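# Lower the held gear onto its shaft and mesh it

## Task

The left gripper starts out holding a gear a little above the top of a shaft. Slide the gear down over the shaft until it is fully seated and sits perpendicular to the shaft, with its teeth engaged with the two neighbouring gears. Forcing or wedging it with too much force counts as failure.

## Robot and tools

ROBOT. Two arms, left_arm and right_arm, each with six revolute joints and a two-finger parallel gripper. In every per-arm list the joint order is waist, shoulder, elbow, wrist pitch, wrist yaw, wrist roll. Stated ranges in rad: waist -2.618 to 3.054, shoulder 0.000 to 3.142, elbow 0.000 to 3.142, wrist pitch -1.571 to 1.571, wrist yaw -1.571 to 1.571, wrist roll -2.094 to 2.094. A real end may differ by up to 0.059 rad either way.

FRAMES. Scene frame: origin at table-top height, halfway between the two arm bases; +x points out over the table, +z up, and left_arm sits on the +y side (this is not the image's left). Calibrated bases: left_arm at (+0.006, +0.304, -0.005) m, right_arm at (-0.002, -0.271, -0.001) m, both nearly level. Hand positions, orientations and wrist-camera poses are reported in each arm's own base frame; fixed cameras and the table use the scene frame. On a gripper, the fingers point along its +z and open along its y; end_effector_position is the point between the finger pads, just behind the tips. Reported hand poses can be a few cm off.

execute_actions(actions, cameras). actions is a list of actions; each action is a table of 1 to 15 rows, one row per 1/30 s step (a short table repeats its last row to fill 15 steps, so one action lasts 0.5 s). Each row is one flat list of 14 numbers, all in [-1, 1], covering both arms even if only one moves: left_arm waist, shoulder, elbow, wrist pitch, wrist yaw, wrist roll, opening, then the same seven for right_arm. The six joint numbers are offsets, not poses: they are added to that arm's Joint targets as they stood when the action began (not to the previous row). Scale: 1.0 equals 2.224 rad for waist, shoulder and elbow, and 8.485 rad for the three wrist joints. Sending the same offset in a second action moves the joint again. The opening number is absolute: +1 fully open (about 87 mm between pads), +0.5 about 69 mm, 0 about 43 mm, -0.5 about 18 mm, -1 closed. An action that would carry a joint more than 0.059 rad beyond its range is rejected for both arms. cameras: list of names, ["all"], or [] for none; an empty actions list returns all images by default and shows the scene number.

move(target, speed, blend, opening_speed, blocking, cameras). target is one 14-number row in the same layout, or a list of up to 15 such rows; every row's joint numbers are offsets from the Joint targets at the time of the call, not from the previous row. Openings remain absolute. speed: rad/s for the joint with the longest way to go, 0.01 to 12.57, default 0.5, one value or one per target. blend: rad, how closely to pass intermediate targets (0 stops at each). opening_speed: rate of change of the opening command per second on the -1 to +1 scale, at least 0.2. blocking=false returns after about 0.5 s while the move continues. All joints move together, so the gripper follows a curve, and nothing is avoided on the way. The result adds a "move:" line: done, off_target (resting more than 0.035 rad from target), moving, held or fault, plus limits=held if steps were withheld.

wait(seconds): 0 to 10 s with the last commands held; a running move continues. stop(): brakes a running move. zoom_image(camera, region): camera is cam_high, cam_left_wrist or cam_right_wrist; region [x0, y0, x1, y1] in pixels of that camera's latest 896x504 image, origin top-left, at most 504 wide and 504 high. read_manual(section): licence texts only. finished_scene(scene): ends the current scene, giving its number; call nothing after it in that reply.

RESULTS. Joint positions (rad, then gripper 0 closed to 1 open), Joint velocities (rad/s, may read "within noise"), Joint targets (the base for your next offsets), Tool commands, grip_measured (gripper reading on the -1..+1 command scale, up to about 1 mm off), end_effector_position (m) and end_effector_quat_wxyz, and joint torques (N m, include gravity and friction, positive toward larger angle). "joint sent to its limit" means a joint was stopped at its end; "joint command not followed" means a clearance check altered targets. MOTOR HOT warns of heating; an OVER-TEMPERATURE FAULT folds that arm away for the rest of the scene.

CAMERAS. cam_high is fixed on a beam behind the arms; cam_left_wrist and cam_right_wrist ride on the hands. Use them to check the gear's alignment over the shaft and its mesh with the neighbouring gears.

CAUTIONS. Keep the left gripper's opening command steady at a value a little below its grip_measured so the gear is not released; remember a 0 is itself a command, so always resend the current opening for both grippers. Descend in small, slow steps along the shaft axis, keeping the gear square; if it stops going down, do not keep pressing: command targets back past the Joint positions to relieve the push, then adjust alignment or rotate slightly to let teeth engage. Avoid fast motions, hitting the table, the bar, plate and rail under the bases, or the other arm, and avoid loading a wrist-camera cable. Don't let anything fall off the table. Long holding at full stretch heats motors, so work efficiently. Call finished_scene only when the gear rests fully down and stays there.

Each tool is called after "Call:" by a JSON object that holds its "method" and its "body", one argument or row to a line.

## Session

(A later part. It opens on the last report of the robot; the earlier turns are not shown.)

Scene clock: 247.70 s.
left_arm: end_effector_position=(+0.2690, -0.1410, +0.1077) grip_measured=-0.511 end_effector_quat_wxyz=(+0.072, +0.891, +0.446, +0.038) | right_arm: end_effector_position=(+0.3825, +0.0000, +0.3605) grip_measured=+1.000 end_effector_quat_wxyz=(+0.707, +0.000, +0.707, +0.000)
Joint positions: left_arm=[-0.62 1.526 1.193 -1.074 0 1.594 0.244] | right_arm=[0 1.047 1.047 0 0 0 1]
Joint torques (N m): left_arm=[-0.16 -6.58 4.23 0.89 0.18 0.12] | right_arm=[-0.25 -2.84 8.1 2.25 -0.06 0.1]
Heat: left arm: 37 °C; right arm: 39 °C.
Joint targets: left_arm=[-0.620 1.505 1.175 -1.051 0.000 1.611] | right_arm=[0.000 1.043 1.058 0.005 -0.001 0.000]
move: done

Call:
{"method": "move", "body": {
  "target": [0,0.001,-0.0046,0.0012,0,-0.004,-1,0,0,0,0,0,0,1],
  "speed": 0.06
}}

Call:
{"method": "move", "body": {
  "target": [0,0.0005,-0.002,0.0005,0,-0.003,-1,0,0,0,0,0,0,1],
  "speed": 0.06,
  "cameras": ["cam_left_wrist"]
}}

Call:
{"method": "zoom_image", "body": {
  "camera": "cam_left_wrist",
  "region": [480, 40, 660, 300]
}}

Call:
{"method": "zoom_image", "body": {
  "camera": "cam_left_wrist",
  "region": [340, 140, 560, 360]
}}

Scene clock: 256.37 s.
left_arm: end_effector_position=(+0.2687, -0.1408, +0.1073) grip_measured=-0.511 end_effector_quat_wxyz=(+0.074, +0.891, +0.447, +0.039) | right_arm: end_effector_position=(+0.3825, +0.0000, +0.3605) grip_measured=+1.000 end_effector_quat_wxyz=(+0.707, +0.000, +0.707, +0.000)
Joint positions: left_arm=[-0.62 1.521 1.186 -1.068 0 1.591 0.244] | right_arm=[0 1.047 1.047 0 0 0 1]
Joint torques (N m): left_arm=[-0.02 -5.89 3.99 0.94 0.19 -0.14] | right_arm=[-0.24 -2.84 8.1 2.25 -0.07 0.09]
Heat: left arm: 36 °C; right arm: 40 °C.
Joint targets: left_arm=[-0.620 1.508 1.165 -1.041 0.000 1.578] | right_arm=[0.000 1.043 1.058 0.005 -0.001 0.000]
move: done

Scene clock: 257.23 s.
left_arm: end_effector_position=(+0.2687, -0.1408, +0.1071) grip_measured=-0.511 end_effector_quat_wxyz=(+0.076, +0.885, +0.458, +0.039) | right_arm: end_effector_position=(+0.3825, +0.0000, +0.3605) grip_measured=+1.000 end_effector_quat_wxyz=(+0.707, +0.000, +0.707, +0.000)
Joint positions: left_arm=[-0.62 1.521 1.185 -1.063 0 1.567 0.244] | right_arm=[0 1.047 1.047 0 0 0 1]
Joint torques (N m): left_arm=[-0.08 -5.85 3.73 0.95 0.21 -0.21] | right_arm=[-0.25 -2.84 8.1 2.25 -0.07 0.09]
Heat: left arm: 36 °C; right arm: 40 °C.
Joint targets: left_arm=[-0.620 1.509 1.161 -1.037 0.000 1.552] | right_arm=[0.000 1.043 1.058 0.005 -0.001 0.000]
move: done
camera_calibration:
cam_left_wrist: T_world_to_cam=[[-0.801358, 0.571843, -0.175558, 0.313241], [0.251973, 0.588868, 0.767948, -0.047841], [0.542526, 0.571165, -0.615984, 0.142072], [0, 0, 0, 1]] pos_world=[0.185995, -0.232099, 0.179245]
Images, in order (width x height): cam_left_wrist 896x504.

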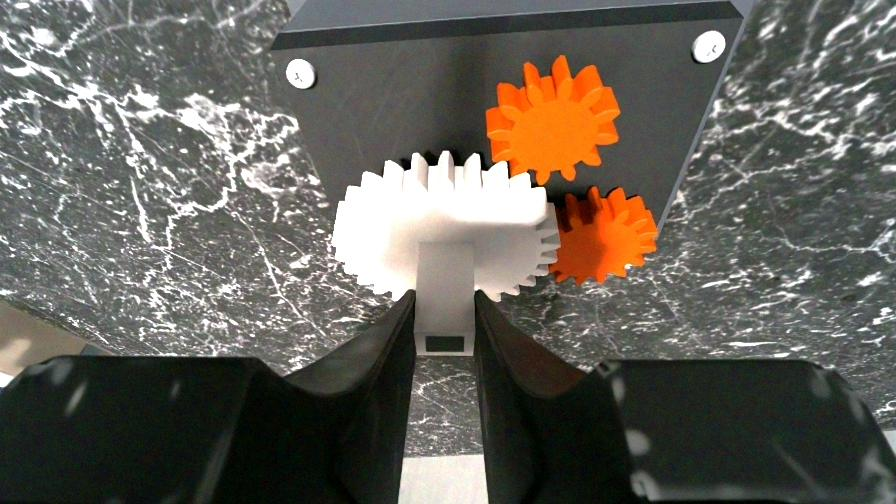

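Scaled by 1.938 from the camera's 896x504 image, which has a finer 1280x720 frame.

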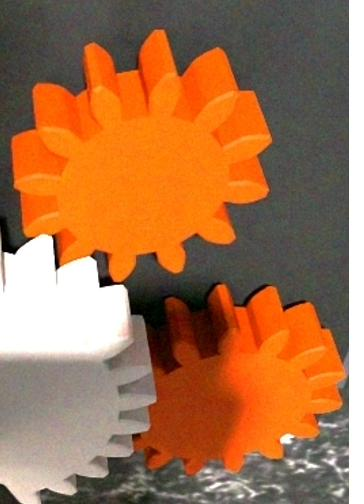

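Scaled by 2.291 from the camera's 896x504 image, which has a finer 1280x720 frame.

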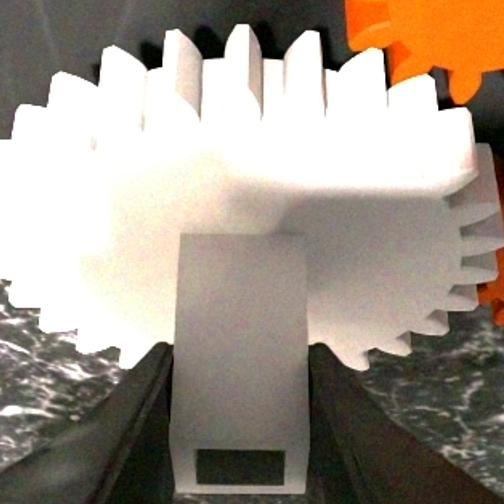

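Call:
{"method": "zoom_image", "body": {
  "camera": "cam_left_wrist",
  "region": [510, 150, 610, 300]
}}

Scaled by 3.360 from the camera's 896x504 image, which has a finer 1280x720 frame.

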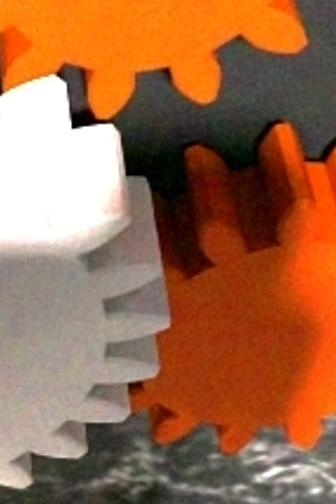

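Call:
{"method": "move", "body": {
  "target": [0,0.002,0.0165,-0.0035,0,0,-1,0,0,0,0,0,0,1],
  "speed": 0.08
}}

Scene clock: 282.70 s.
left_arm: end_effector_position=(+0.2689, -0.1409, +0.1074) grip_measured=-0.511 end_effector_quat_wxyz=(+0.077, +0.885, +0.458, +0.039) | right_arm: end_effector_position=(+0.3825, +0.0000, +0.3605) grip_measured=+1.000 end_effector_quat_wxyz=(+0.707, +0.000, +0.707, +0.000)
Joint positions: left_arm=[-0.62 1.521 1.186 -1.063 0 1.565 0.244] | right_arm=[0 1.047 1.047 0 0 0 1]
Joint torques (N m): left_arm=[-0.05 -5.5 6.42 0.65 0.18 -0.16] | right_arm=[-0.24 -2.84 8.12 2.25 -0.07 0.09]
Heat: left arm: 36 °C; right arm: 40 °C.
Joint targets: left_arm=[-0.620 1.513 1.197 -1.067 0.000 1.552] | right_arm=[0.000 1.043 1.058 0.005 -0.001 0.000]
move: done

Call:
{"method": "move", "body": {
  "target": [0,0.001,0.0055,-0.0018,0,0,-1,0,0,0,0,0,0,1],
  "speed": 0.08
}}

Call:
{"method": "move", "body": {
  "target": [0,0.0025,0.003,-0.0008,0,-0.008,-1,0,0,0,0,0,0,1],
  "speed": 0.08,
  "cameras": ["cam_left_wrist"]
}}

Call:
{"method": "zoom_image", "body": {
  "camera": "cam_left_wrist",
  "region": [480, 40, 660, 300]
}}

Scene clock: 287.93 s.
left_arm: end_effector_position=(+0.2689, -0.1409, +0.1080) grip_measured=-0.511 end_effector_quat_wxyz=(+0.077, +0.885, +0.459, +0.039) | right_arm: end_effector_position=(+0.3825, +0.0000, +0.3605) grip_measured=+1.000 end_effector_quat_wxyz=(+0.707, +0.000, +0.707, +0.000)
Joint positions: left_arm=[-0.62 1.521 1.189 -1.066 0 1.565 0.244] | right_arm=[0 1.047 1.047 0 0 0 1]
Joint torques (N m): left_arm=[-0.06 -5.39 7.32 0.55 0.21 -0.18] | right_arm=[-0.23 -2.84 8.1 2.25 -0.07 0.09]
Heat: left arm: 35 °C; right arm: 40 °C.
Joint targets: left_arm=[-0.620 1.516 1.210 -1.082 0.000 1.552] | right_arm=[0.000 1.043 1.058 0.005 -0.001 0.000]
move: done

Scene clock: 289.23 s.
left_arm: end_effector_position=(+0.2677, -0.1401, +0.1090) grip_measured=-0.511 end_effector_quat_wxyz=(+0.080, +0.869, +0.487, +0.038) | right_arm: end_effector_position=(+0.3825, +0.0000, +0.3605) grip_measured=+1.000 end_effector_quat_wxyz=(+0.707, +0.000, +0.707, +0.000)
Joint positions: left_arm=[-0.62 1.521 1.194 -1.066 0 1.5 0.244] | right_arm=[0 1.047 1.047 0 0 0 1]
Joint torques (N m): left_arm=[-0.14 -5 7.51 0.47 0.22 -0.23] | right_arm=[-0.24 -2.84 8.1 2.25 -0.07 0.09]
Heat: left arm: 35 °C; right arm: 40 °C.
Joint targets: left_arm=[-0.620 1.521 1.217 -1.089 0.000 1.484] | right_arm=[0.000 1.043 1.058 0.005 -0.001 0.000]
move: done
camera_calibration:
cam_left_wrist: T_world_to_cam=[[-0.837399, 0.515961, -0.180407, 0.314703], [0.214386, 0.613652, 0.759915, -0.0349286], [0.502794, 0.597675, -0.624486, 0.158713], [0, 0, 0, 1]] pos_world=[0.19122, -0.235799, 0.182431]
Images, in order (width x height): cam_left_wrist 896x504.

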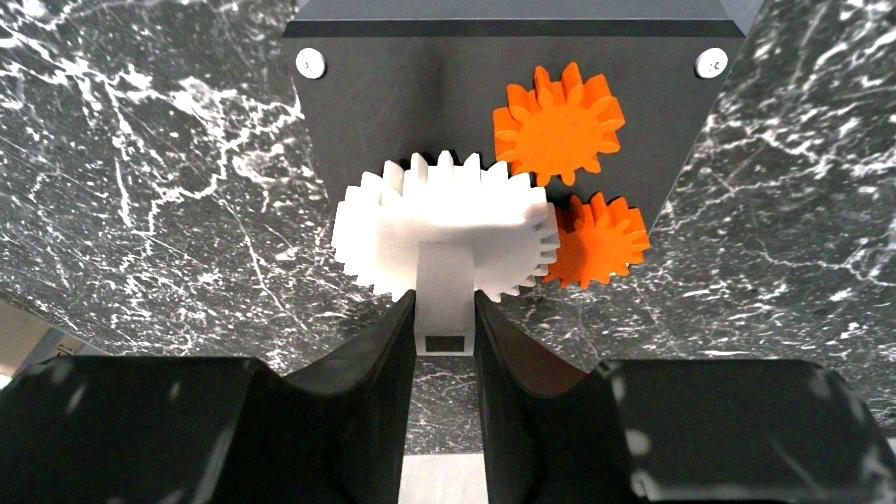

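Scaled by 1.938 from the camera's 896x504 image, which has a finer 1280x720 frame.

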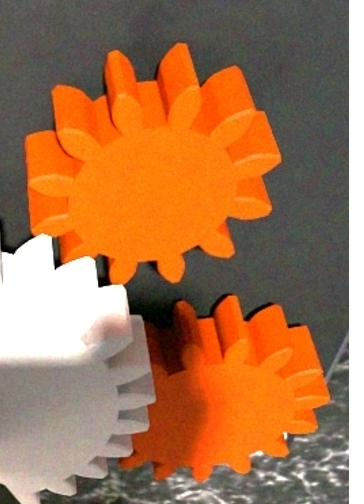

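Call:
{"method": "move", "body": {
  "target": [0,-0.001,-0.0165,0.0042,0,0,-1,0,0,0,0,0,0,1],
  "speed": 0.08
}}

Call:
{"method": "move", "body": {
  "target": [0,-0.001,-0.005,0.0012,0,0,-1,0,0,0,0,0,0,1],
  "speed": 0.08
}}

Scene clock: 298.57 s.
left_arm: end_effector_position=(+0.2681, -0.1405, +0.1091) grip_measured=-0.511 end_effector_quat_wxyz=(+0.081, +0.868, +0.488, +0.038) | right_arm: end_effector_position=(+0.3825, +0.0000, +0.3605) grip_measured=+1.000 end_effector_quat_wxyz=(+0.707, +0.000, +0.707, +0.000)
Joint positions: left_arm=[-0.62 1.521 1.194 -1.063 0 1.498 0.244] | right_arm=[0 1.047 1.047 0 0 0 1]
Joint torques (N m): left_arm=[-0.1 -5.07 4.52 0.82 0.19 -0.17] | right_arm=[-0.24 -2.84 8.09 2.25 -0.07 0.09]
Heat: left arm: 35 °C; right arm: 40 °C.
Joint targets: left_arm=[-0.620 1.519 1.180 -1.053 0.000 1.484] | right_arm=[0.000 1.043 1.058 0.005 -0.001 0.000]
move: done

Scene clock: 299.27 s.
left_arm: end_effector_position=(+0.2680, -0.1404, +0.1079) grip_measured=-0.511 end_effector_quat_wxyz=(+0.081, +0.868, +0.488, +0.038) | right_arm: end_effector_position=(+0.3825, +0.0000, +0.3605) grip_measured=+1.000 end_effector_quat_wxyz=(+0.707, +0.000, +0.707, +0.000)
Joint positions: left_arm=[-0.62 1.521 1.189 -1.059 0 1.498 0.244] | right_arm=[0 1.047 1.047 0 0 0 1]
Joint torques (N m): left_arm=[-0.1 -5.23 3.93 0.83 0.2 -0.2] | right_arm=[-0.24 -2.84 8.1 2.25 -0.07 0.1]
Heat: left arm: 35 °C; right arm: 40 °C.
Joint targets: left_arm=[-0.620 1.517 1.169 -1.043 0.000 1.484] | right_arm=[0.000 1.043 1.058 0.005 -0.001 0.000]
move: done

Call:
{"method": "move", "body": {
  "target": [0,-0.001,-0.004,0.001,0,0,-1,0,0,0,0,0,0,1],
  "speed": 0.08
}}

Call:
{"method": "move", "body": {
  "target": [0,-0.001,-0.004,0.001,0,0,-1,0,0,0,0,0,0,1],
  "speed": 0.08
}}

Scene clock: 303.63 s.
left_arm: end_effector_position=(+0.2680, -0.1404, +0.1074) grip_measured=-0.511 end_effector_quat_wxyz=(+0.081, +0.868, +0.488, +0.038) | right_arm: end_effector_position=(+0.3825, +0.0000, +0.3605) grip_measured=+1.000 end_effector_quat_wxyz=(+0.707, +0.000, +0.707, +0.000)
Joint positions: left_arm=[-0.62 1.521 1.187 -1.057 0 1.498 0.244] | right_arm=[0 1.047 1.047 0 0 0 1]
Joint torques (N m): left_arm=[-0.08 -5.44 3.37 0.93 0.2 -0.16] | right_arm=[-0.24 -2.84 8.1 2.25 -0.07 0.09]
Heat: left arm: 35 °C; right arm: 40 °C.
Joint targets: left_arm=[-0.620 1.515 1.160 -1.034 0.000 1.484] | right_arm=[0.000 1.043 1.058 0.005 -0.001 0.000]
move: done

Scene clock: 304.33 s.
left_arm: end_effector_position=(+0.2683, -0.1400, +0.1068) grip_measured=-0.511 end_effector_quat_wxyz=(+0.083, +0.868, +0.488, +0.040) | right_arm: end_effector_position=(+0.3825, +0.0000, +0.3605) grip_measured=+1.000 end_effector_quat_wxyz=(+0.707, +0.000, +0.707, +0.000)
Joint positions: left_arm=[-0.62 1.516 1.178 -1.047 -0.003 1.498 0.244] | right_arm=[0 1.047 1.047 0 0 0 1]
Joint torques (N m): left_arm=[-0.14 -5.23 3.51 0.91 0.24 -0.2] | right_arm=[-0.25 -2.84 8.1 2.25 -0.07 0.09]
Heat: left arm: 35 °C; right arm: 40 °C.
Joint targets: left_arm=[-0.620 1.512 1.151 -1.026 0.000 1.484] | right_arm=[0.000 1.043 1.058 0.005 -0.001 0.000]
move: done

Call:
{"method": "move", "body": {
  "target": [0.002,0.001,-0.0046,0.0010,0,0.0005,-1,0,0,0,0,0,0,1],
  "speed": 0.08
}}

Call:
{"method": "move", "body": {
  "target": [0.002,0.001,-0.003,0.0006,0,0.0005,-1,0,0,0,0,0,0,1],
  "speed": 0.08,
  "cameras": ["cam_left_wrist","cam_high"]
}}

Call:
{"method": "zoom_image", "body": {
  "camera": "cam_left_wrist",
  "region": [480, 40, 660, 300]
}}

Call:
{"method": "zoom_image", "body": {
  "camera": "cam_high",
  "region": [475, 225, 555, 305]
}}

Scene clock: 317.57 s.
left_arm: end_effector_position=(+0.2688, -0.1396, +0.1061) grip_measured=-0.511 end_effector_quat_wxyz=(+0.084, +0.868, +0.488, +0.043) | right_arm: end_effector_position=(+0.3825, +0.0000, +0.3605) grip_measured=+1.000 end_effector_quat_wxyz=(+0.707, +0.000, +0.707, +0.000)
Joint positions: left_arm=[-0.62 1.513 1.172 -1.039 -0.006 1.498 0.244] | right_arm=[0 1.047 1.047 0 0 0 1]
Joint torques (N m): left_arm=[0.21 -4.72 3.17 0.91 0.29 -0.13] | right_arm=[-0.25 -2.84 8.09 2.25 -0.07 0.09]
Heat: left arm: 34 °C; right arm: 41 °C.
Joint targets: left_arm=[-0.615 1.514 1.141 -1.017 0.000 1.488] | right_arm=[0.000 1.043 1.058 0.005 -0.001 0.000]
move: done

Scene clock: 318.27 s.
left_arm: end_effector_position=(+0.2696, -0.1391, +0.1052) grip_measured=-0.511 end_effector_quat_wxyz=(+0.085, +0.868, +0.488, +0.046) | right_arm: end_effector_position=(+0.3825, +0.0000, +0.3605) grip_measured=+1.000 end_effector_quat_wxyz=(+0.707, +0.000, +0.707, +0.000)
Joint positions: left_arm=[-0.62 1.513 1.167 -1.032 -0.011 1.498 0.245] | right_arm=[0 1.047 1.047 0 0 0 1]
Joint torques (N m): left_arm=[0.8 -4.7 2.99 0.91 0.33 -0.1] | right_arm=[-0.24 -2.84 8.1 2.25 -0.07 0.09]
Heat: left arm: 34 °C; right arm: 41 °C.
Joint targets: left_arm=[-0.611 1.517 1.134 -1.012 0.000 1.493] | right_arm=[0.000 1.043 1.058 0.005 -0.001 0.000]
move: done
camera_calibration:
cam_left_wrist: T_world_to_cam=[[-0.836281, 0.512031, -0.196109, 0.31586], [0.197518, 0.614983, 0.763402, -0.0286886], [0.511489, 0.599684, -0.615433, 0.151764], [0, 0, 0, 1]] pos_world=[0.192189, -0.235098, 0.177245]
Images, in order (width x height): cam_high 896x504, cam_left_wrist 896x504.

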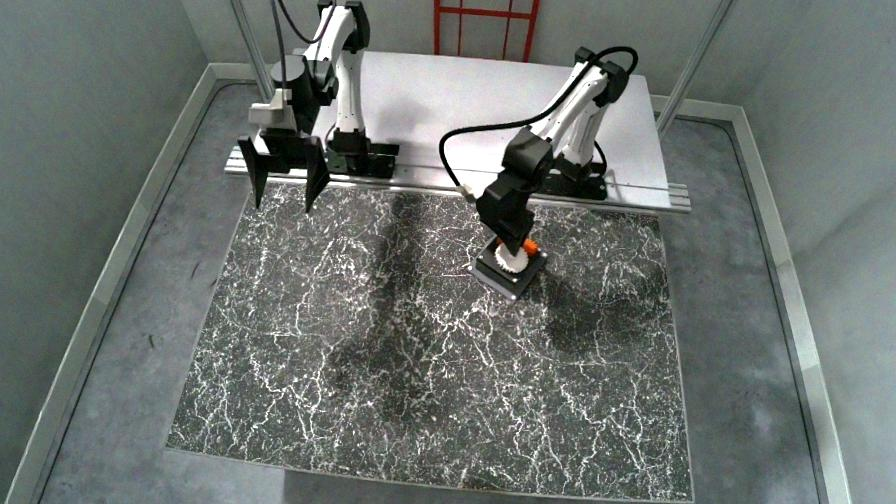

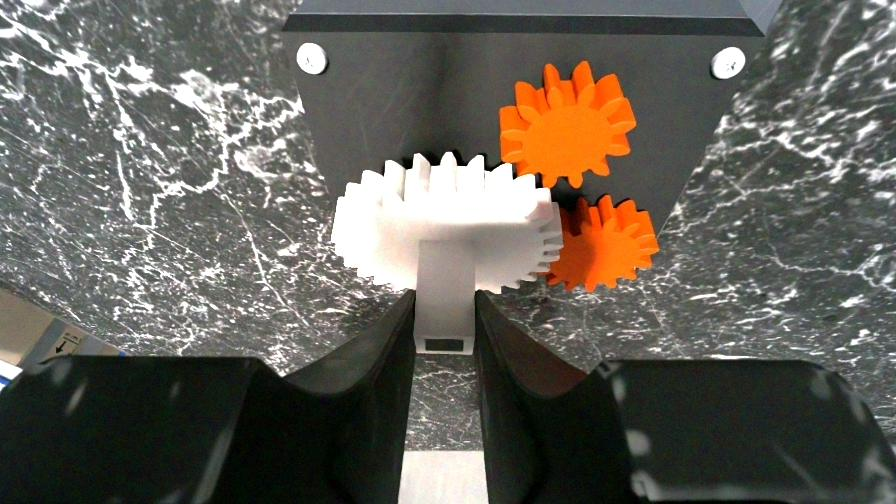

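Scaled by 1.938 from the camera's 896x504 image, which has a finer 1280x720 frame.

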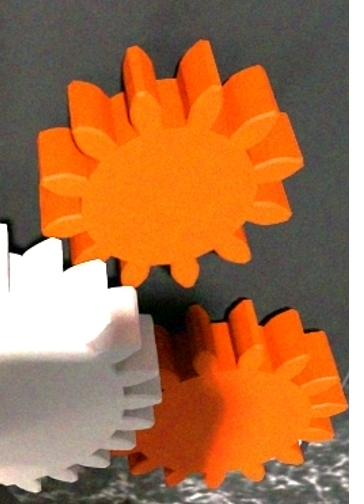

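Scaled by 6.300 from the camera's 896x504 image, which has a finer 1280x720 frame.

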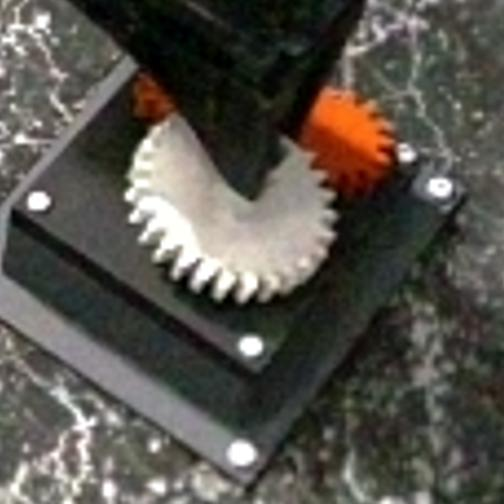

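Call:
{"method": "move", "body": {
  "target": [-0.002,0.0175,0.036,-0.0088,0,-0.0005,-1,0,0,0,0,0,0,1],
  "speed": 0.12
}}

Call:
{"method": "move", "body": {
  "target": [0,0,-0.012,0.0032,0,0,-1,0,0,0,0,0,0,1],
  "speed": 0.12
}}

Call:
{"method": "move", "body": {
  "target": [0,0,-0.006,0.0016,0,0,-1,0,0,0,0,0,0,1],
  "speed": 0.08
}}

Scene clock: 350.57 s.
left_arm: end_effector_position=(+0.2699, -0.1395, +0.1060) grip_measured=-0.511 end_effector_quat_wxyz=(+0.074, +0.869, +0.488, +0.040) | right_arm: end_effector_position=(+0.3825, +0.0000, +0.3605) grip_measured=+1.000 end_effector_quat_wxyz=(+0.707, +0.000, +0.707, +0.000)
Joint positions: left_arm=[-0.62 1.537 1.196 -1.062 -0.01 1.498 0.245] | right_arm=[0 1.047 1.047 0 0 0 1]
Joint torques (N m): left_arm=[0.38 -3.58 7.02 0.44 0.32 -0.11] | right_arm=[-0.24 -2.84 8.1 2.25 -0.07 0.09]
Heat: left arm: 32 °C; right arm: 41 °C.
Joint targets: left_arm=[-0.615 1.556 1.214 -1.087 0.000 1.488] | right_arm=[0.000 1.043 1.058 0.005 -0.001 0.000]
move: done

Scene clock: 351.27 s.
left_arm: end_effector_position=(+0.2699, -0.1395, +0.1060) grip_measured=-0.511 end_effector_quat_wxyz=(+0.074, +0.869, +0.488, +0.040) | right_arm: end_effector_position=(+0.3825, +0.0000, +0.3605) grip_measured=+1.000 end_effector_quat_wxyz=(+0.707, +0.000, +0.707, +0.000)
Joint positions: left_arm=[-0.62 1.537 1.196 -1.062 -0.01 1.498 0.245] | right_arm=[0 1.047 1.047 0 0 0 1]
Joint torques (N m): left_arm=[0.36 -3.64 4.96 0.69 0.3 -0.16] | right_arm=[-0.24 -2.84 8.1 2.25 -0.07 0.09]
Heat: left arm: 32 °C; right arm: 41 °C.
Joint targets: left_arm=[-0.615 1.556 1.187 -1.060 0.000 1.488] | right_arm=[0.000 1.043 1.058 0.005 -0.001 0.000]
move: done

Scene clock: 351.97 s.
left_arm: end_effector_position=(+0.2701, -0.1397, +0.1056) grip_measured=-0.511 end_effector_quat_wxyz=(+0.074, +0.869, +0.488, +0.041) | right_arm: end_effector_position=(+0.3825, +0.0000, +0.3605) grip_measured=+1.000 end_effector_quat_wxyz=(+0.707, +0.000, +0.707, +0.000)
Joint positions: left_arm=[-0.62 1.537 1.195 -1.059 -0.01 1.498 0.245] | right_arm=[0 1.047 1.047 0 0 0 1]
Joint torques (N m): left_arm=[0.28 -3.56 4 0.81 0.29 -0.11] | right_arm=[-0.25 -2.82 8.1 2.25 -0.07 0.1]
Heat: left arm: 32 °C; right arm: 41 °C.
Joint targets: left_arm=[-0.615 1.556 1.174 -1.046 0.000 1.488] | right_arm=[0.000 1.043 1.058 0.005 -0.001 0.000]
move: done

Call:
{"method": "move", "body": {
  "target": [0,0,-0.002,0.0005,0,0.006,-1,0,0,0,0,0,0,1],
  "speed": 0.1
}}

Call:
{"method": "move", "body": {
  "target": [0,0,-0.002,0.0005,0,-0.009,-1,0,0,0,0,0,0,1],
  "speed": 0.1,
  "cameras": ["cam_left_wrist"]
}}

Call:
{"method": "zoom_image", "body": {
  "camera": "cam_left_wrist",
  "region": [400, 120, 660, 380]
}}

Scene clock: 358.67 s.
left_arm: end_effector_position=(+0.2705, -0.1399, +0.1051) grip_measured=-0.511 end_effector_quat_wxyz=(+0.073, +0.874, +0.478, +0.041) | right_arm: end_effector_position=(+0.3825, +0.0000, +0.3605) grip_measured=+1.000 end_effector_quat_wxyz=(+0.707, +0.000, +0.707, +0.000)
Joint positions: left_arm=[-0.62 1.537 1.193 -1.059 -0.01 1.521 0.245] | right_arm=[0 1.047 1.047 0 0 0 1]
Joint torques (N m): left_arm=[0.25 -3.55 3.74 0.85 0.33 0.17] | right_arm=[-0.24 -2.84 8.09 2.25 -0.07 0.09]
Heat: left arm: 32 °C; right arm: 41 °C.
Joint targets: left_arm=[-0.615 1.556 1.169 -1.042 0.000 1.540] | right_arm=[0.000 1.043 1.058 0.005 -0.001 0.000]
move: done

Scene clock: 359.87 s.
left_arm: end_effector_position=(+0.2701, -0.1396, +0.1050) grip_measured=-0.511 end_effector_quat_wxyz=(+0.075, +0.866, +0.492, +0.041) | right_arm: end_effector_position=(+0.3825, +0.0000, +0.3605) grip_measured=+1.000 end_effector_quat_wxyz=(+0.707, +0.000, +0.707, +0.000)
Joint positions: left_arm=[-0.62 1.537 1.192 -1.055 -0.011 1.49 0.245] | right_arm=[0 1.047 1.047 0 0 0 1]
Joint torques (N m): left_arm=[0.36 -3.63 3.45 0.85 0.34 -0.3] | right_arm=[-0.24 -2.82 8.1 2.25 -0.06 0.1]
Heat: left arm: 32 °C; right arm: 41 °C.
Joint targets: left_arm=[-0.615 1.556 1.165 -1.037 0.000 1.463] | right_arm=[0.000 1.043 1.058 0.005 -0.001 0.000]
move: done
camera_calibration:
cam_left_wrist: T_world_to_cam=[[-0.843753, 0.507494, -0.17473, 0.315605], [0.20701, 0.608055, 0.76643, -0.0321701], [0.495204, 0.610507, -0.618105, 0.157805], [0, 0, 0, 1]] pos_world=[0.194807, -0.236948, 0.177342]
Images, in order (width x height): cam_left_wrist 896x504.

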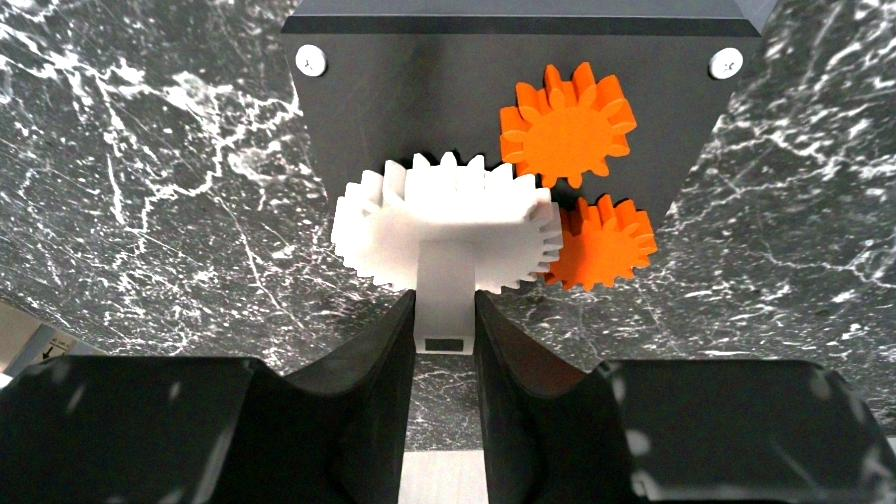

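Scaled by 1.938 from the camera's 896x504 image, which has a finer 1280x720 frame.

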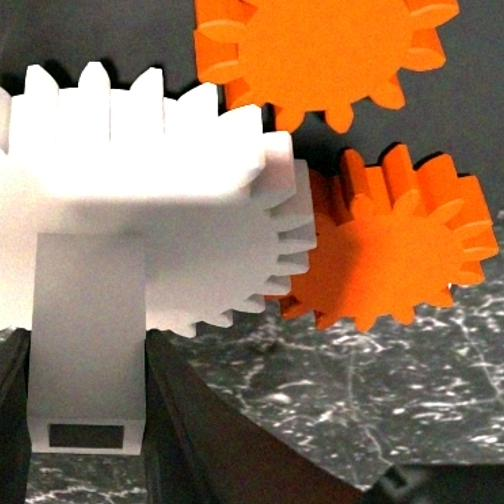

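Call:
{"method": "move", "body": {
  "target": [0,0.022,0.0454,-0.011,0,0.001,-1,0,0,0,0,0,0,1],
  "speed": 0.12
}}

Call:
{"method": "move", "body": {
  "target": [0,0,-0.010,0.0026,0,0,-1,0,0,0,0,0,0,1],
  "speed": 0.12,
  "cameras": ["cam_left_wrist"]
}}

Call:
{"method": "zoom_image", "body": {
  "camera": "cam_left_wrist",
  "region": [400, 120, 660, 380]
}}

Scene clock: 374.57 s.
left_arm: end_effector_position=(+0.2711, -0.1406, +0.1053) grip_measured=-0.511 end_effector_quat_wxyz=(+0.054, +0.867, +0.494, +0.030) | right_arm: end_effector_position=(+0.3825, +0.0000, +0.3605) grip_measured=+1.000 end_effector_quat_wxyz=(+0.707, +0.000, +0.707, +0.000)
Joint positions: left_arm=[-0.62 1.586 1.248 -1.109 -0.009 1.487 0.245] | right_arm=[0 1.047 1.047 0 0 0 1]
Joint torques (N m): left_arm=[0.32 -3.84 6.93 0.38 0.31 -0.18] | right_arm=[-0.24 -2.84 8.1 2.25 -0.06 0.09]
Heat: left arm: 31 °C; right arm: 41 °C.
Joint targets: left_arm=[-0.615 1.604 1.266 -1.131 0.000 1.472] | right_arm=[0.000 1.043 1.058 0.005 -0.001 0.000]
move: done

Scene clock: 375.27 s.
left_arm: end_effector_position=(+0.2711, -0.1406, +0.1053) grip_measured=-0.511 end_effector_quat_wxyz=(+0.054, +0.867, +0.494, +0.030) | right_arm: end_effector_position=(+0.3825, +0.0000, +0.3605) grip_measured=+1.000 end_effector_quat_wxyz=(+0.707, +0.000, +0.707, +0.000)
Joint positions: left_arm=[-0.62 1.586 1.248 -1.109 -0.009 1.487 0.245] | right_arm=[0 1.047 1.047 0 0 0 1]
Joint torques (N m): left_arm=[0.36 -3.92 5.27 0.61 0.32 -0.2] | right_arm=[-0.24 -2.84 8.1 2.25 -0.07 0.09]
Heat: left arm: 31 °C; right arm: 41 °C.
Joint targets: left_arm=[-0.615 1.604 1.244 -1.109 0.000 1.472] | right_arm=[0.000 1.043 1.058 0.005 -0.001 0.000]
move: done
camera_calibration:
cam_left_wrist: T_world_to_cam=[[-0.850863, 0.50928, -0.129099, 0.314465], [0.235153, 0.588887, 0.77325, -0.0431579], [0.469825, 0.627571, -0.620821, 0.167645], [0, 0, 0, 1]] pos_world=[0.198952, -0.239945, 0.178046]
Images, in order (width x height): cam_left_wrist 896x504.

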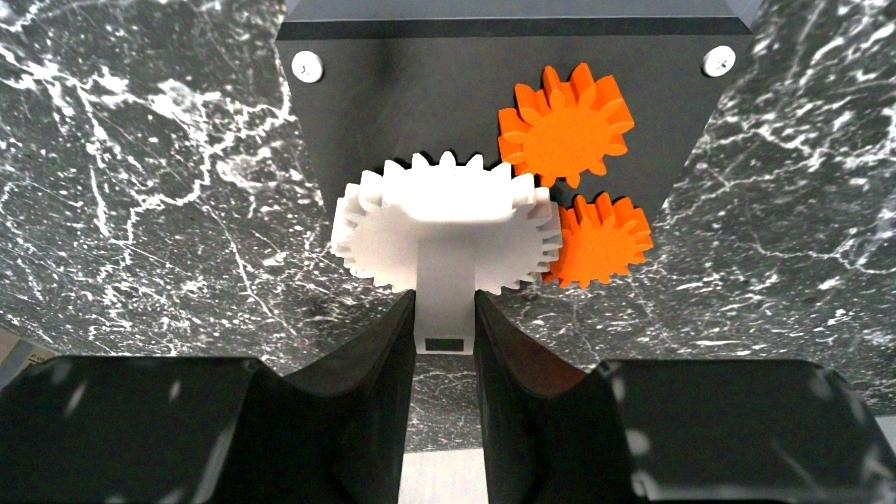

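Scaled by 1.938 from the camera's 896x504 image, which has a finer 1280x720 frame.

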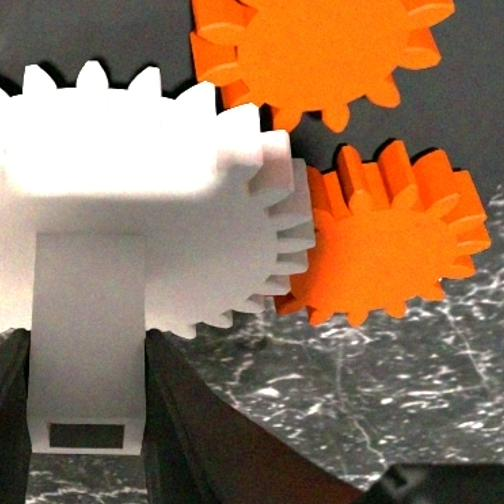

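Call:
{"method": "move", "body": {
  "target": [0,0,0,0,0,0,-0.44,0,0,0,0,0,0,1],
  "opening_speed": 0.3,
  "cameras": ["cam_left_wrist"]
}}

Call:
{"method": "zoom_image", "body": {
  "camera": "cam_left_wrist",
  "region": [400, 120, 660, 380]
}}

Scene clock: 385.33 s.
left_arm: end_effector_position=(+0.2710, -0.1406, +0.1053) grip_measured=-0.440 end_effector_quat_wxyz=(+0.055, +0.867, +0.494, +0.030) | right_arm: end_effector_position=(+0.3825, +0.0000, +0.3605) grip_measured=+1.000 end_effector_quat_wxyz=(+0.707, +0.000, +0.707, +0.000)
Joint positions: left_arm=[-0.62 1.586 1.248 -1.109 -0.009 1.486 0.28] | right_arm=[0 1.047 1.047 0 0 0 1]
Joint torques (N m): left_arm=[0.34 -3.85 5.34 0.6 0.26 -0.19] | right_arm=[-0.24 -2.84 8.09 2.25 -0.07 0.09]
Heat: left arm: 31 °C; right arm: 41 °C.
Joint targets: left_arm=[-0.615 1.604 1.244 -1.109 0.000 1.472] | right_arm=[0.000 1.043 1.058 0.005 -0.001 0.000]
move: done
camera_calibration:
cam_left_wrist: T_world_to_cam=[[-0.851612, 0.508032, -0.129074, 0.314359], [0.234578, 0.589587, 0.772891, -0.0427509], [0.468754, 0.627926, -0.621272, 0.168088], [0, 0, 0, 1]] pos_world=[0.198949, -0.240046, 0.178045]
Images, in order (width x height): cam_left_wrist 896x504.

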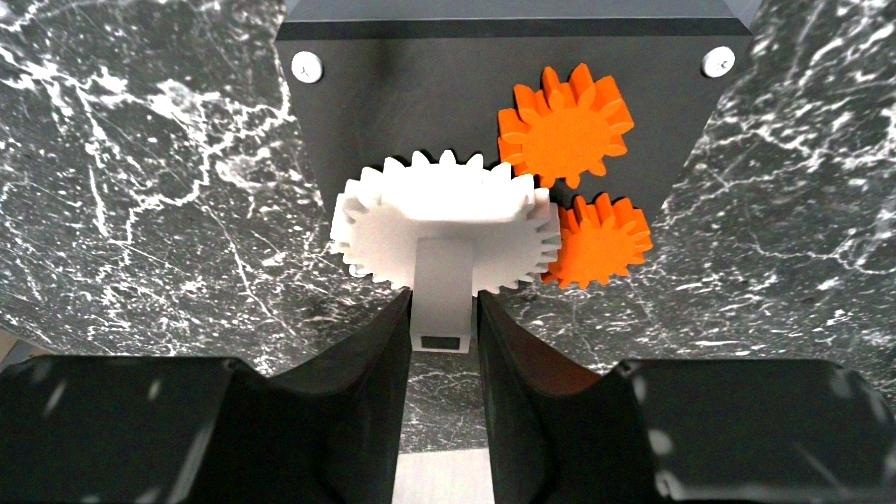

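Scaled by 1.938 from the camera's 896x504 image, which has a finer 1280x720 frame.

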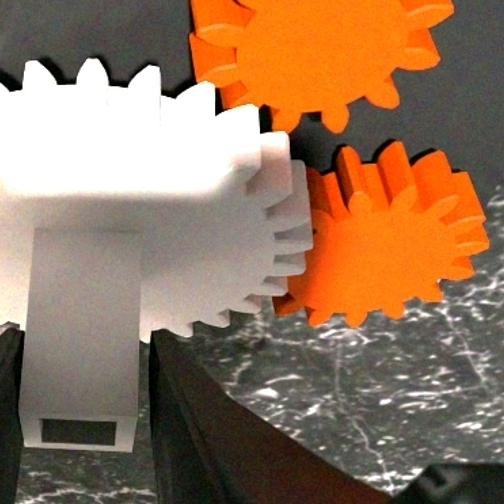

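Call:
{"method": "move", "body": {
  "target": [
    [0,-0.0044,-0.0053,0.0002,0,0.0075,-0.44,0,0,0,0,0,0,1],
    [0,0.0066,0.0078,-0.0003,0,-0.0105,-0.44,0,0,0,0,0,0,1],
    [0,0,0,0,0,0.003,-0.44,0,0,0,0,0,0,1]
  ],
  "speed": 0.15,
  "blend": [0.01,0.01,0],
  "cameras": ["cam_left_wrist"]
}}

Call:
{"method": "zoom_image", "body": {
  "camera": "cam_left_wrist",
  "region": [400, 120, 660, 380]
}}

Scene clock: 394.47 s.
left_arm: end_effector_position=(+0.2733, -0.1423, +0.1016) grip_measured=-0.440 end_effector_quat_wxyz=(+0.054, +0.865, +0.497, +0.030) | right_arm: end_effector_position=(+0.3825, +0.0000, +0.3605) grip_measured=+1.000 end_effector_quat_wxyz=(+0.707, +0.000, +0.707, +0.000)
Joint positions: left_arm=[-0.62 1.6 1.248 -1.096 -0.009 1.479 0.28] | right_arm=[0 1.047 1.047 0 0 0 1]
Joint torques (N m): left_arm=[0.29 -5.16 5.2 0.49 0.29 0.17] | right_arm=[-0.24 -2.84 8.1 2.25 -0.07 0.09]
Heat: left arm: 31 °C; right arm: 42 °C.
Joint targets: left_arm=[-0.615 1.605 1.244 -1.109 0.000 1.497] | right_arm=[0.000 1.043 1.058 0.005 -0.001 0.000]
move: done
camera_calibration:
cam_left_wrist: T_world_to_cam=[[-0.855268, 0.502147, -0.127925, 0.316764], [0.23174, 0.591458, 0.772317, -0.0383463], [0.463479, 0.630893, -0.622223, 0.167796], [0, 0, 0, 1]] pos_world=[0.202035, -0.242244, 0.174544]
Images, in order (width x height): cam_left_wrist 896x504.

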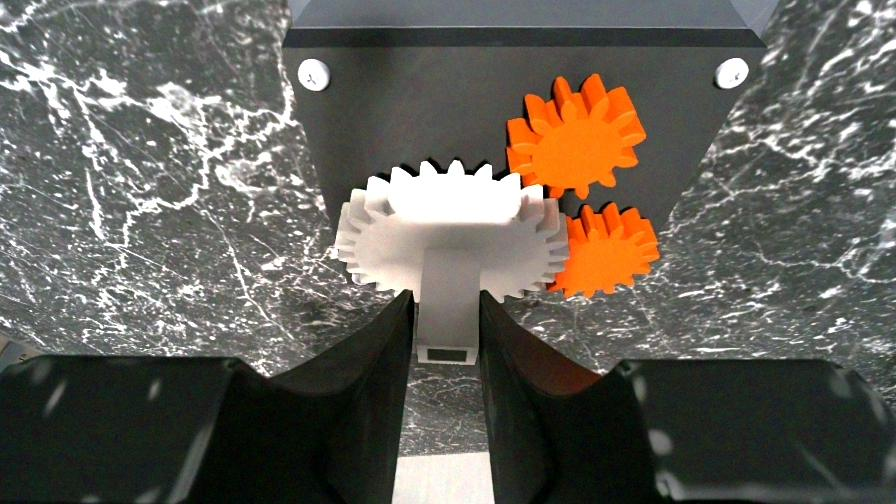

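Scaled by 1.938 from the camera's 896x504 image, which has a finer 1280x720 frame.

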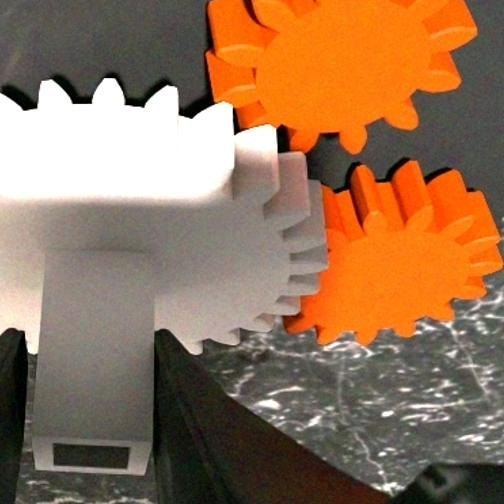

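Call:
{"method": "move", "body": {
  "target": [
    [0,-0.0060,-0.0072,0.0003,0,0.010,-0.44,0,0,0,0,0,0,1],
    [0,0.009,0.0107,-0.0004,0,-0.015,-0.44,0,0,0,0,0,0,1],
    [0,-0.0060,-0.0072,0.0003,0,0.010,-0.44,0,0,0,0,0,0,1],
    [0,0,0,0,0,0,-0.44,0,0,0,0,0,0,1]
  ],
  "speed": 0.2,
  "blend": [0.01,0.01,0.01,0],
  "cameras": ["cam_left_wrist","cam_high"]
}}

Call:
{"method": "zoom_image", "body": {
  "camera": "cam_left_wrist",
  "region": [400, 120, 660, 380]
}}

Call:
{"method": "zoom_image", "body": {
  "camera": "cam_high",
  "region": [475, 225, 555, 305]
}}

Scene clock: 405.47 s.
left_arm: end_effector_position=(+0.2718, -0.1421, +0.0975) grip_measured=-0.440 end_effector_quat_wxyz=(+0.048, +0.874, +0.483, +0.025) | right_arm: end_effector_position=(+0.3825, +0.0000, +0.3605) grip_measured=+1.000 end_effector_quat_wxyz=(+0.707, +0.000, +0.707, +0.000)
Joint positions: left_arm=[-0.62 1.606 1.239 -1.097 -0.004 1.511 0.28] | right_arm=[0 1.047 1.047 0 0 0 1]
Joint torques (N m): left_arm=[0.31 -5.59 5.75 0.44 0.23 -0.14] | right_arm=[-0.23 -2.84 8.09 2.25 -0.07 0.09]
Heat: left arm: 32 °C; right arm: 42 °C.
Joint targets: left_arm=[-0.615 1.604 1.244 -1.109 0.000 1.497] | right_arm=[0.000 1.043 1.058 0.005 -0.001 0.000]
move: done
camera_calibration:
cam_left_wrist: T_world_to_cam=[[-0.839914, 0.530988, -0.112232, 0.313175], [0.26101, 0.576519, 0.774274, -0.045216], [0.475834, 0.62103, -0.62282, 0.161025], [0, 0, 0, 1]] pos_world=[0.198221, -0.240226, 0.170448]
Images, in order (width x height): cam_high 896x504, cam_left_wrist 896x504.

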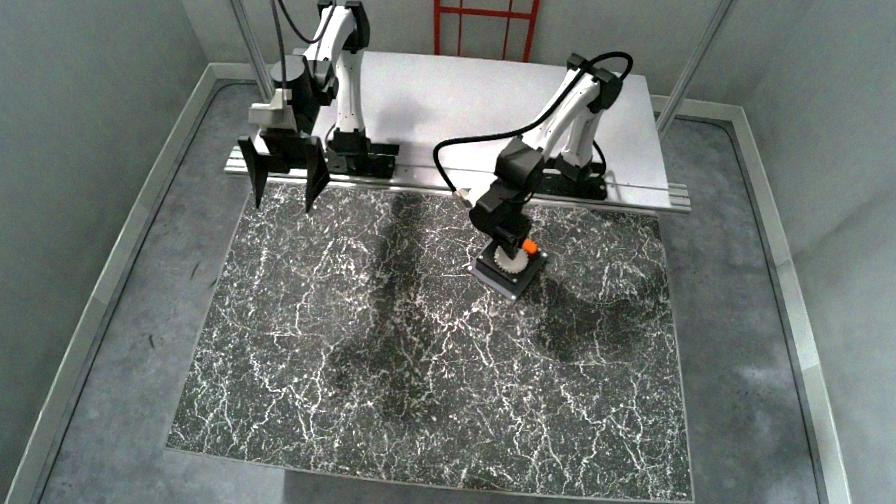

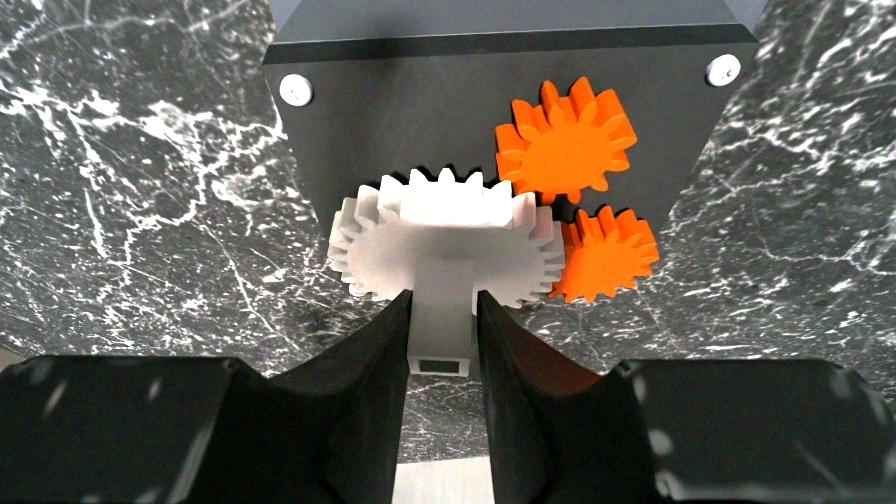

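Scaled by 1.938 from the camera's 896x504 image, which has a finer 1280x720 frame.

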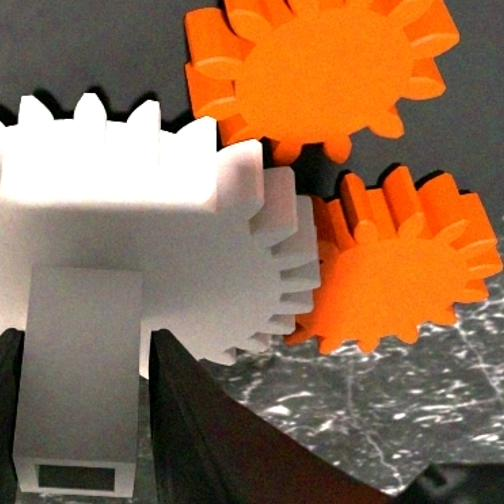

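Scaled by 6.300 from the camera's 896x504 image, which has a finer 1280x720 frame.

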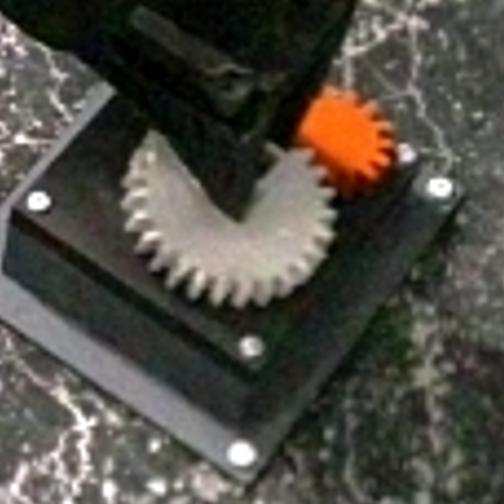

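Call:
{"method": "move", "body": {
  "target": [0,0,0.0207,-0.0042,0,0,-0.44,0,0,0,0,0,0,1],
  "speed": 0.15
}}

Call:
{"method": "move", "body": {
  "target": [0,0,0,0,0,0,-0.6,0,0,0,0,0,0,1],
  "opening_speed": 0.4
}}

Call:
{"method": "move", "body": {
  "target": [0,0,0.006,-0.0015,0,0,-0.6,0,0,0,0,0,0,1],
  "speed": 0.15,
  "cameras": ["cam_left_wrist"]
}}

Call:
{"method": "zoom_image", "body": {
  "camera": "cam_left_wrist",
  "region": [400, 120, 660, 380]
}}

Scene clock: 493.00 s.
left_arm: end_effector_position=(+0.2728, -0.1428, +0.1046) grip_measured=-0.440 end_effector_quat_wxyz=(+0.048, +0.873, +0.484, +0.026) | right_arm: end_effector_position=(+0.3825, +0.0000, +0.3605) grip_measured=+1.000 end_effector_quat_wxyz=(+0.707, +0.000, +0.707, +0.000)
Joint positions: left_arm=[-0.62 1.606 1.268 -1.123 -0.004 1.51 0.28] | right_arm=[0 1.047 1.047 0 0 0 1]
Joint torques (N m): left_arm=[0.36 -5.57 7.25 0.37 0.23 -0.16] | right_arm=[-0.24 -2.84 8.1 2.25 -0.07 0.09]
Heat: left arm: 34 °C; right arm: 42 °C.
Joint targets: left_arm=[-0.615 1.604 1.290 -1.145 0.000 1.497] | right_arm=[0.000 1.043 1.058 0.005 -0.001 0.000]
move: done

Scene clock: 493.60 s.
left_arm: end_effector_position=(+0.2722, -0.1423, +0.1045) grip_measured=-0.505 end_effector_quat_wxyz=(+0.047, +0.874, +0.484, +0.025) | right_arm: end_effector_position=(+0.3825, +0.0000, +0.3605) grip_measured=+1.000 end_effector_quat_wxyz=(+0.707, +0.000, +0.707, +0.000)
Joint positions: left_arm=[-0.62 1.606 1.268 -1.126 -0.004 1.51 0.248] | right_arm=[0 1.047 1.047 0 0 0 1]
Joint torques (N m): left_arm=[0.38 -5.56 7.25 0.4 0.23 -0.19] | right_arm=[-0.24 -2.85 8.1 2.25 -0.07 0.09]
Heat: left arm: 34 °C; right arm: 42 °C.
Joint targets: left_arm=[-0.615 1.604 1.290 -1.145 0.000 1.497] | right_arm=[0.000 1.043 1.058 0.005 -0.001 0.000]
move: done

Scene clock: 494.30 s.
left_arm: end_effector_position=(+0.2722, -0.1424, +0.1073) grip_measured=-0.505 end_effector_quat_wxyz=(+0.047, +0.874, +0.484, +0.025) | right_arm: end_effector_position=(+0.3825, +0.0000, +0.3605) grip_measured=+1.000 end_effector_quat_wxyz=(+0.707, +0.000, +0.707, +0.000)
Joint positions: left_arm=[-0.62 1.606 1.279 -1.138 -0.004 1.51 0.248] | right_arm=[0 1.047 1.047 0 0 0 1]
Joint torques (N m): left_arm=[0.23 -5.49 7.47 0.39 0.25 -0.17] | right_arm=[-0.24 -2.84 8.1 2.25 -0.07 0.1]
Heat: left arm: 34 °C; right arm: 42 °C.
Joint targets: left_arm=[-0.615 1.604 1.303 -1.157 0.000 1.497] | right_arm=[0.000 1.043 1.058 0.005 -0.001 0.000]
move: done
camera_calibration:
cam_left_wrist: T_world_to_cam=[[-0.840753, 0.530059, -0.110326, 0.31473], [0.261585, 0.576095, 0.774395, -0.0530149], [0.474033, 0.622216, -0.623009, 0.167847], [0, 0, 0, 1]] pos_world=[0.198913, -0.240721, 0.180348]
Images, in order (width x height): cam_left_wrist 896x504.

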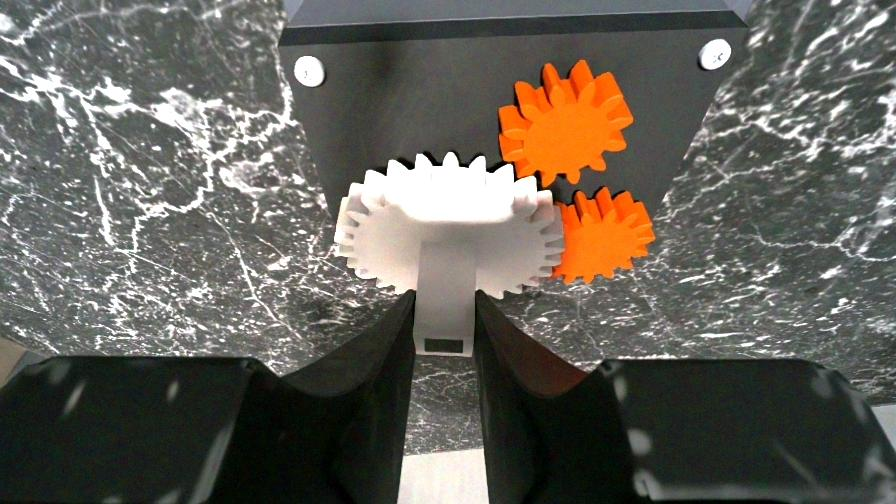

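Scaled by 1.938 from the camera's 896x504 image, which has a finer 1280x720 frame.

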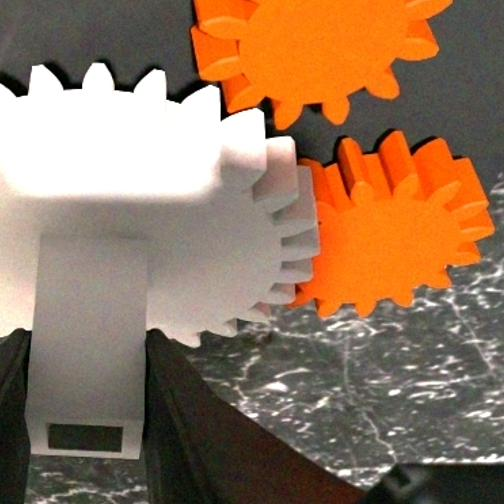

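Call:
{"method": "move", "body": {
  "target": [0,-0.0184,-0.0185,0.0022,0,0.0159,-0.6,0,0,0,0,0,0,1],
  "speed": 0.15
}}

Scene clock: 502.33 s.
left_arm: end_effector_position=(+0.2726, -0.1429, +0.1072) grip_measured=-0.505 end_effector_quat_wxyz=(+0.042, +0.897, +0.439, +0.025) | right_arm: end_effector_position=(+0.3825, +0.0000, +0.3605) grip_measured=+1.000 end_effector_quat_wxyz=(+0.707, +0.000, +0.707, +0.000)
Joint positions: left_arm=[-0.62 1.6 1.272 -1.145 -0.003 1.612 0.248] | right_arm=[0 1.047 1.047 0 0 0 1]
Joint torques (N m): left_arm=[0.27 -8.18 4.74 0.63 0.23 0.17] | right_arm=[-0.25 -2.84 8.1 2.25 -0.07 0.09]
Heat: left arm: 34 °C; right arm: 42 °C.
Joint targets: left_arm=[-0.615 1.564 1.262 -1.139 0.000 1.632] | right_arm=[0.000 1.043 1.058 0.005 -0.001 0.000]
move: off_target (left_arm); left_arm: the shoulder is farthest, 0.037 rad from its target

Call:
{"method": "move", "body": {
  "target": [-0.006,0,0,0,-0.003,0,-0.6,0,0,0,0,0,0,1],
  "speed": 0.1
}}

Call:
{"method": "move", "body": {
  "target": [0,0,-0.0055,0.0018,0,0,-0.6,0,0,0,0,0,0,1],
  "speed": 0.1
}}

Call:
{"method": "move", "body": {
  "target": [0,0,-0.0035,0.0010,0,0,-0.6,0,0,0,0,0,0,1],
  "speed": 0.1,
  "cameras": ["cam_left_wrist"]
}}

Call:
{"method": "zoom_image", "body": {
  "camera": "cam_left_wrist",
  "region": [400, 120, 660, 380]
}}

Scene clock: 509.10 s.
left_arm: end_effector_position=(+0.2727, -0.1429, +0.1074) grip_measured=-0.505 end_effector_quat_wxyz=(+0.041, +0.898, +0.438, +0.026) | right_arm: end_effector_position=(+0.3825, +0.0000, +0.3605) grip_measured=+1.000 end_effector_quat_wxyz=(+0.707, +0.000, +0.707, +0.000)
Joint positions: left_arm=[-0.622 1.6 1.272 -1.145 -0.007 1.612 0.248] | right_arm=[0 1.047 1.047 0 0 0 1]
Joint torques (N m): left_arm=[-0.68 -8.2 4.81 0.63 0 0.17] | right_arm=[-0.24 -2.84 8.1 2.25 -0.07 0.09]
Heat: left arm: 35 °C; right arm: 43 °C.
Joint targets: left_arm=[-0.629 1.564 1.262 -1.139 -0.026 1.632] | right_arm=[0.000 1.043 1.058 0.005 -0.001 0.000]
move: off_target (left_arm); left_arm: the shoulder is farthest, 0.036 rad from its target

Scene clock: 509.80 s.
left_arm: end_effector_position=(+0.2726, -0.1423, +0.1048) grip_measured=-0.505 end_effector_quat_wxyz=(+0.040, +0.898, +0.437, +0.027) | right_arm: end_effector_position=(+0.3825, +0.0000, +0.3605) grip_measured=+1.000 end_effector_quat_wxyz=(+0.707, +0.000, +0.707, +0.000)
Joint positions: left_arm=[-0.622 1.6 1.261 -1.136 -0.009 1.615 0.248] | right_arm=[0 1.047 1.047 0 0 0 1]
Joint torques (N m): left_arm=[-0.77 -8.32 4.62 0.67 0 0.14] | right_arm=[-0.25 -2.84 8.1 2.25 -0.06 0.09]
Heat: left arm: 35 °C; right arm: 43 °C.
Joint targets: left_arm=[-0.629 1.564 1.250 -1.123 -0.026 1.632] | right_arm=[0.000 1.043 1.058 0.005 -0.001 0.000]
move: off_target (left_arm); left_arm: the shoulder is farthest, 0.036 rad from its target

Scene clock: 510.50 s.
left_arm: end_effector_position=(+0.2725, -0.1423, +0.1045) grip_measured=-0.505 end_effector_quat_wxyz=(+0.042, +0.898, +0.437, +0.028) | right_arm: end_effector_position=(+0.3825, +0.0000, +0.3605) grip_measured=+1.000 end_effector_quat_wxyz=(+0.707, +0.000, +0.707, +0.000)
Joint positions: left_arm=[-0.622 1.595 1.254 -1.129 -0.009 1.615 0.248] | right_arm=[0 1.047 1.047 0 0 0 1]
Joint torques (N m): left_arm=[-0.66 -7.87 4.59 0.68 0.01 0.17] | right_arm=[-0.24 -2.85 8.1 2.25 -0.06 0.09]
Heat: left arm: 35 °C; right arm: 43 °C.
Joint targets: left_arm=[-0.629 1.564 1.242 -1.115 -0.026 1.632] | right_arm=[0.000 1.043 1.058 0.005 -0.001 0.000]
move: done
camera_calibration:
cam_left_wrist: T_world_to_cam=[[-0.779402, 0.617578, -0.105499, 0.309807], [0.316355, 0.533275, 0.784562, -0.0730603], [0.540788, 0.578114, -0.611009, 0.140202], [0, 0, 0, 1]] pos_world=[0.188758, -0.233422, 0.175669]
Images, in order (width x height): cam_left_wrist 896x504.

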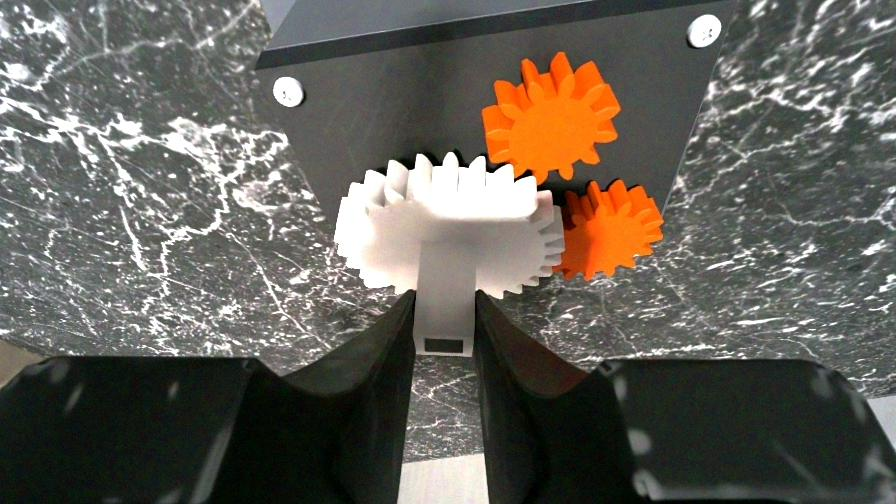

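Scaled by 1.938 from the camera's 896x504 image, which has a finer 1280x720 frame.

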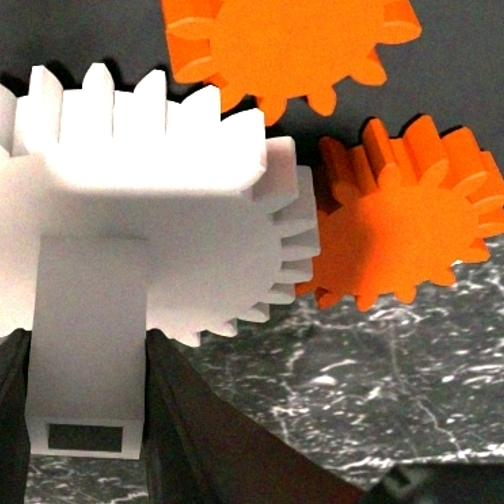

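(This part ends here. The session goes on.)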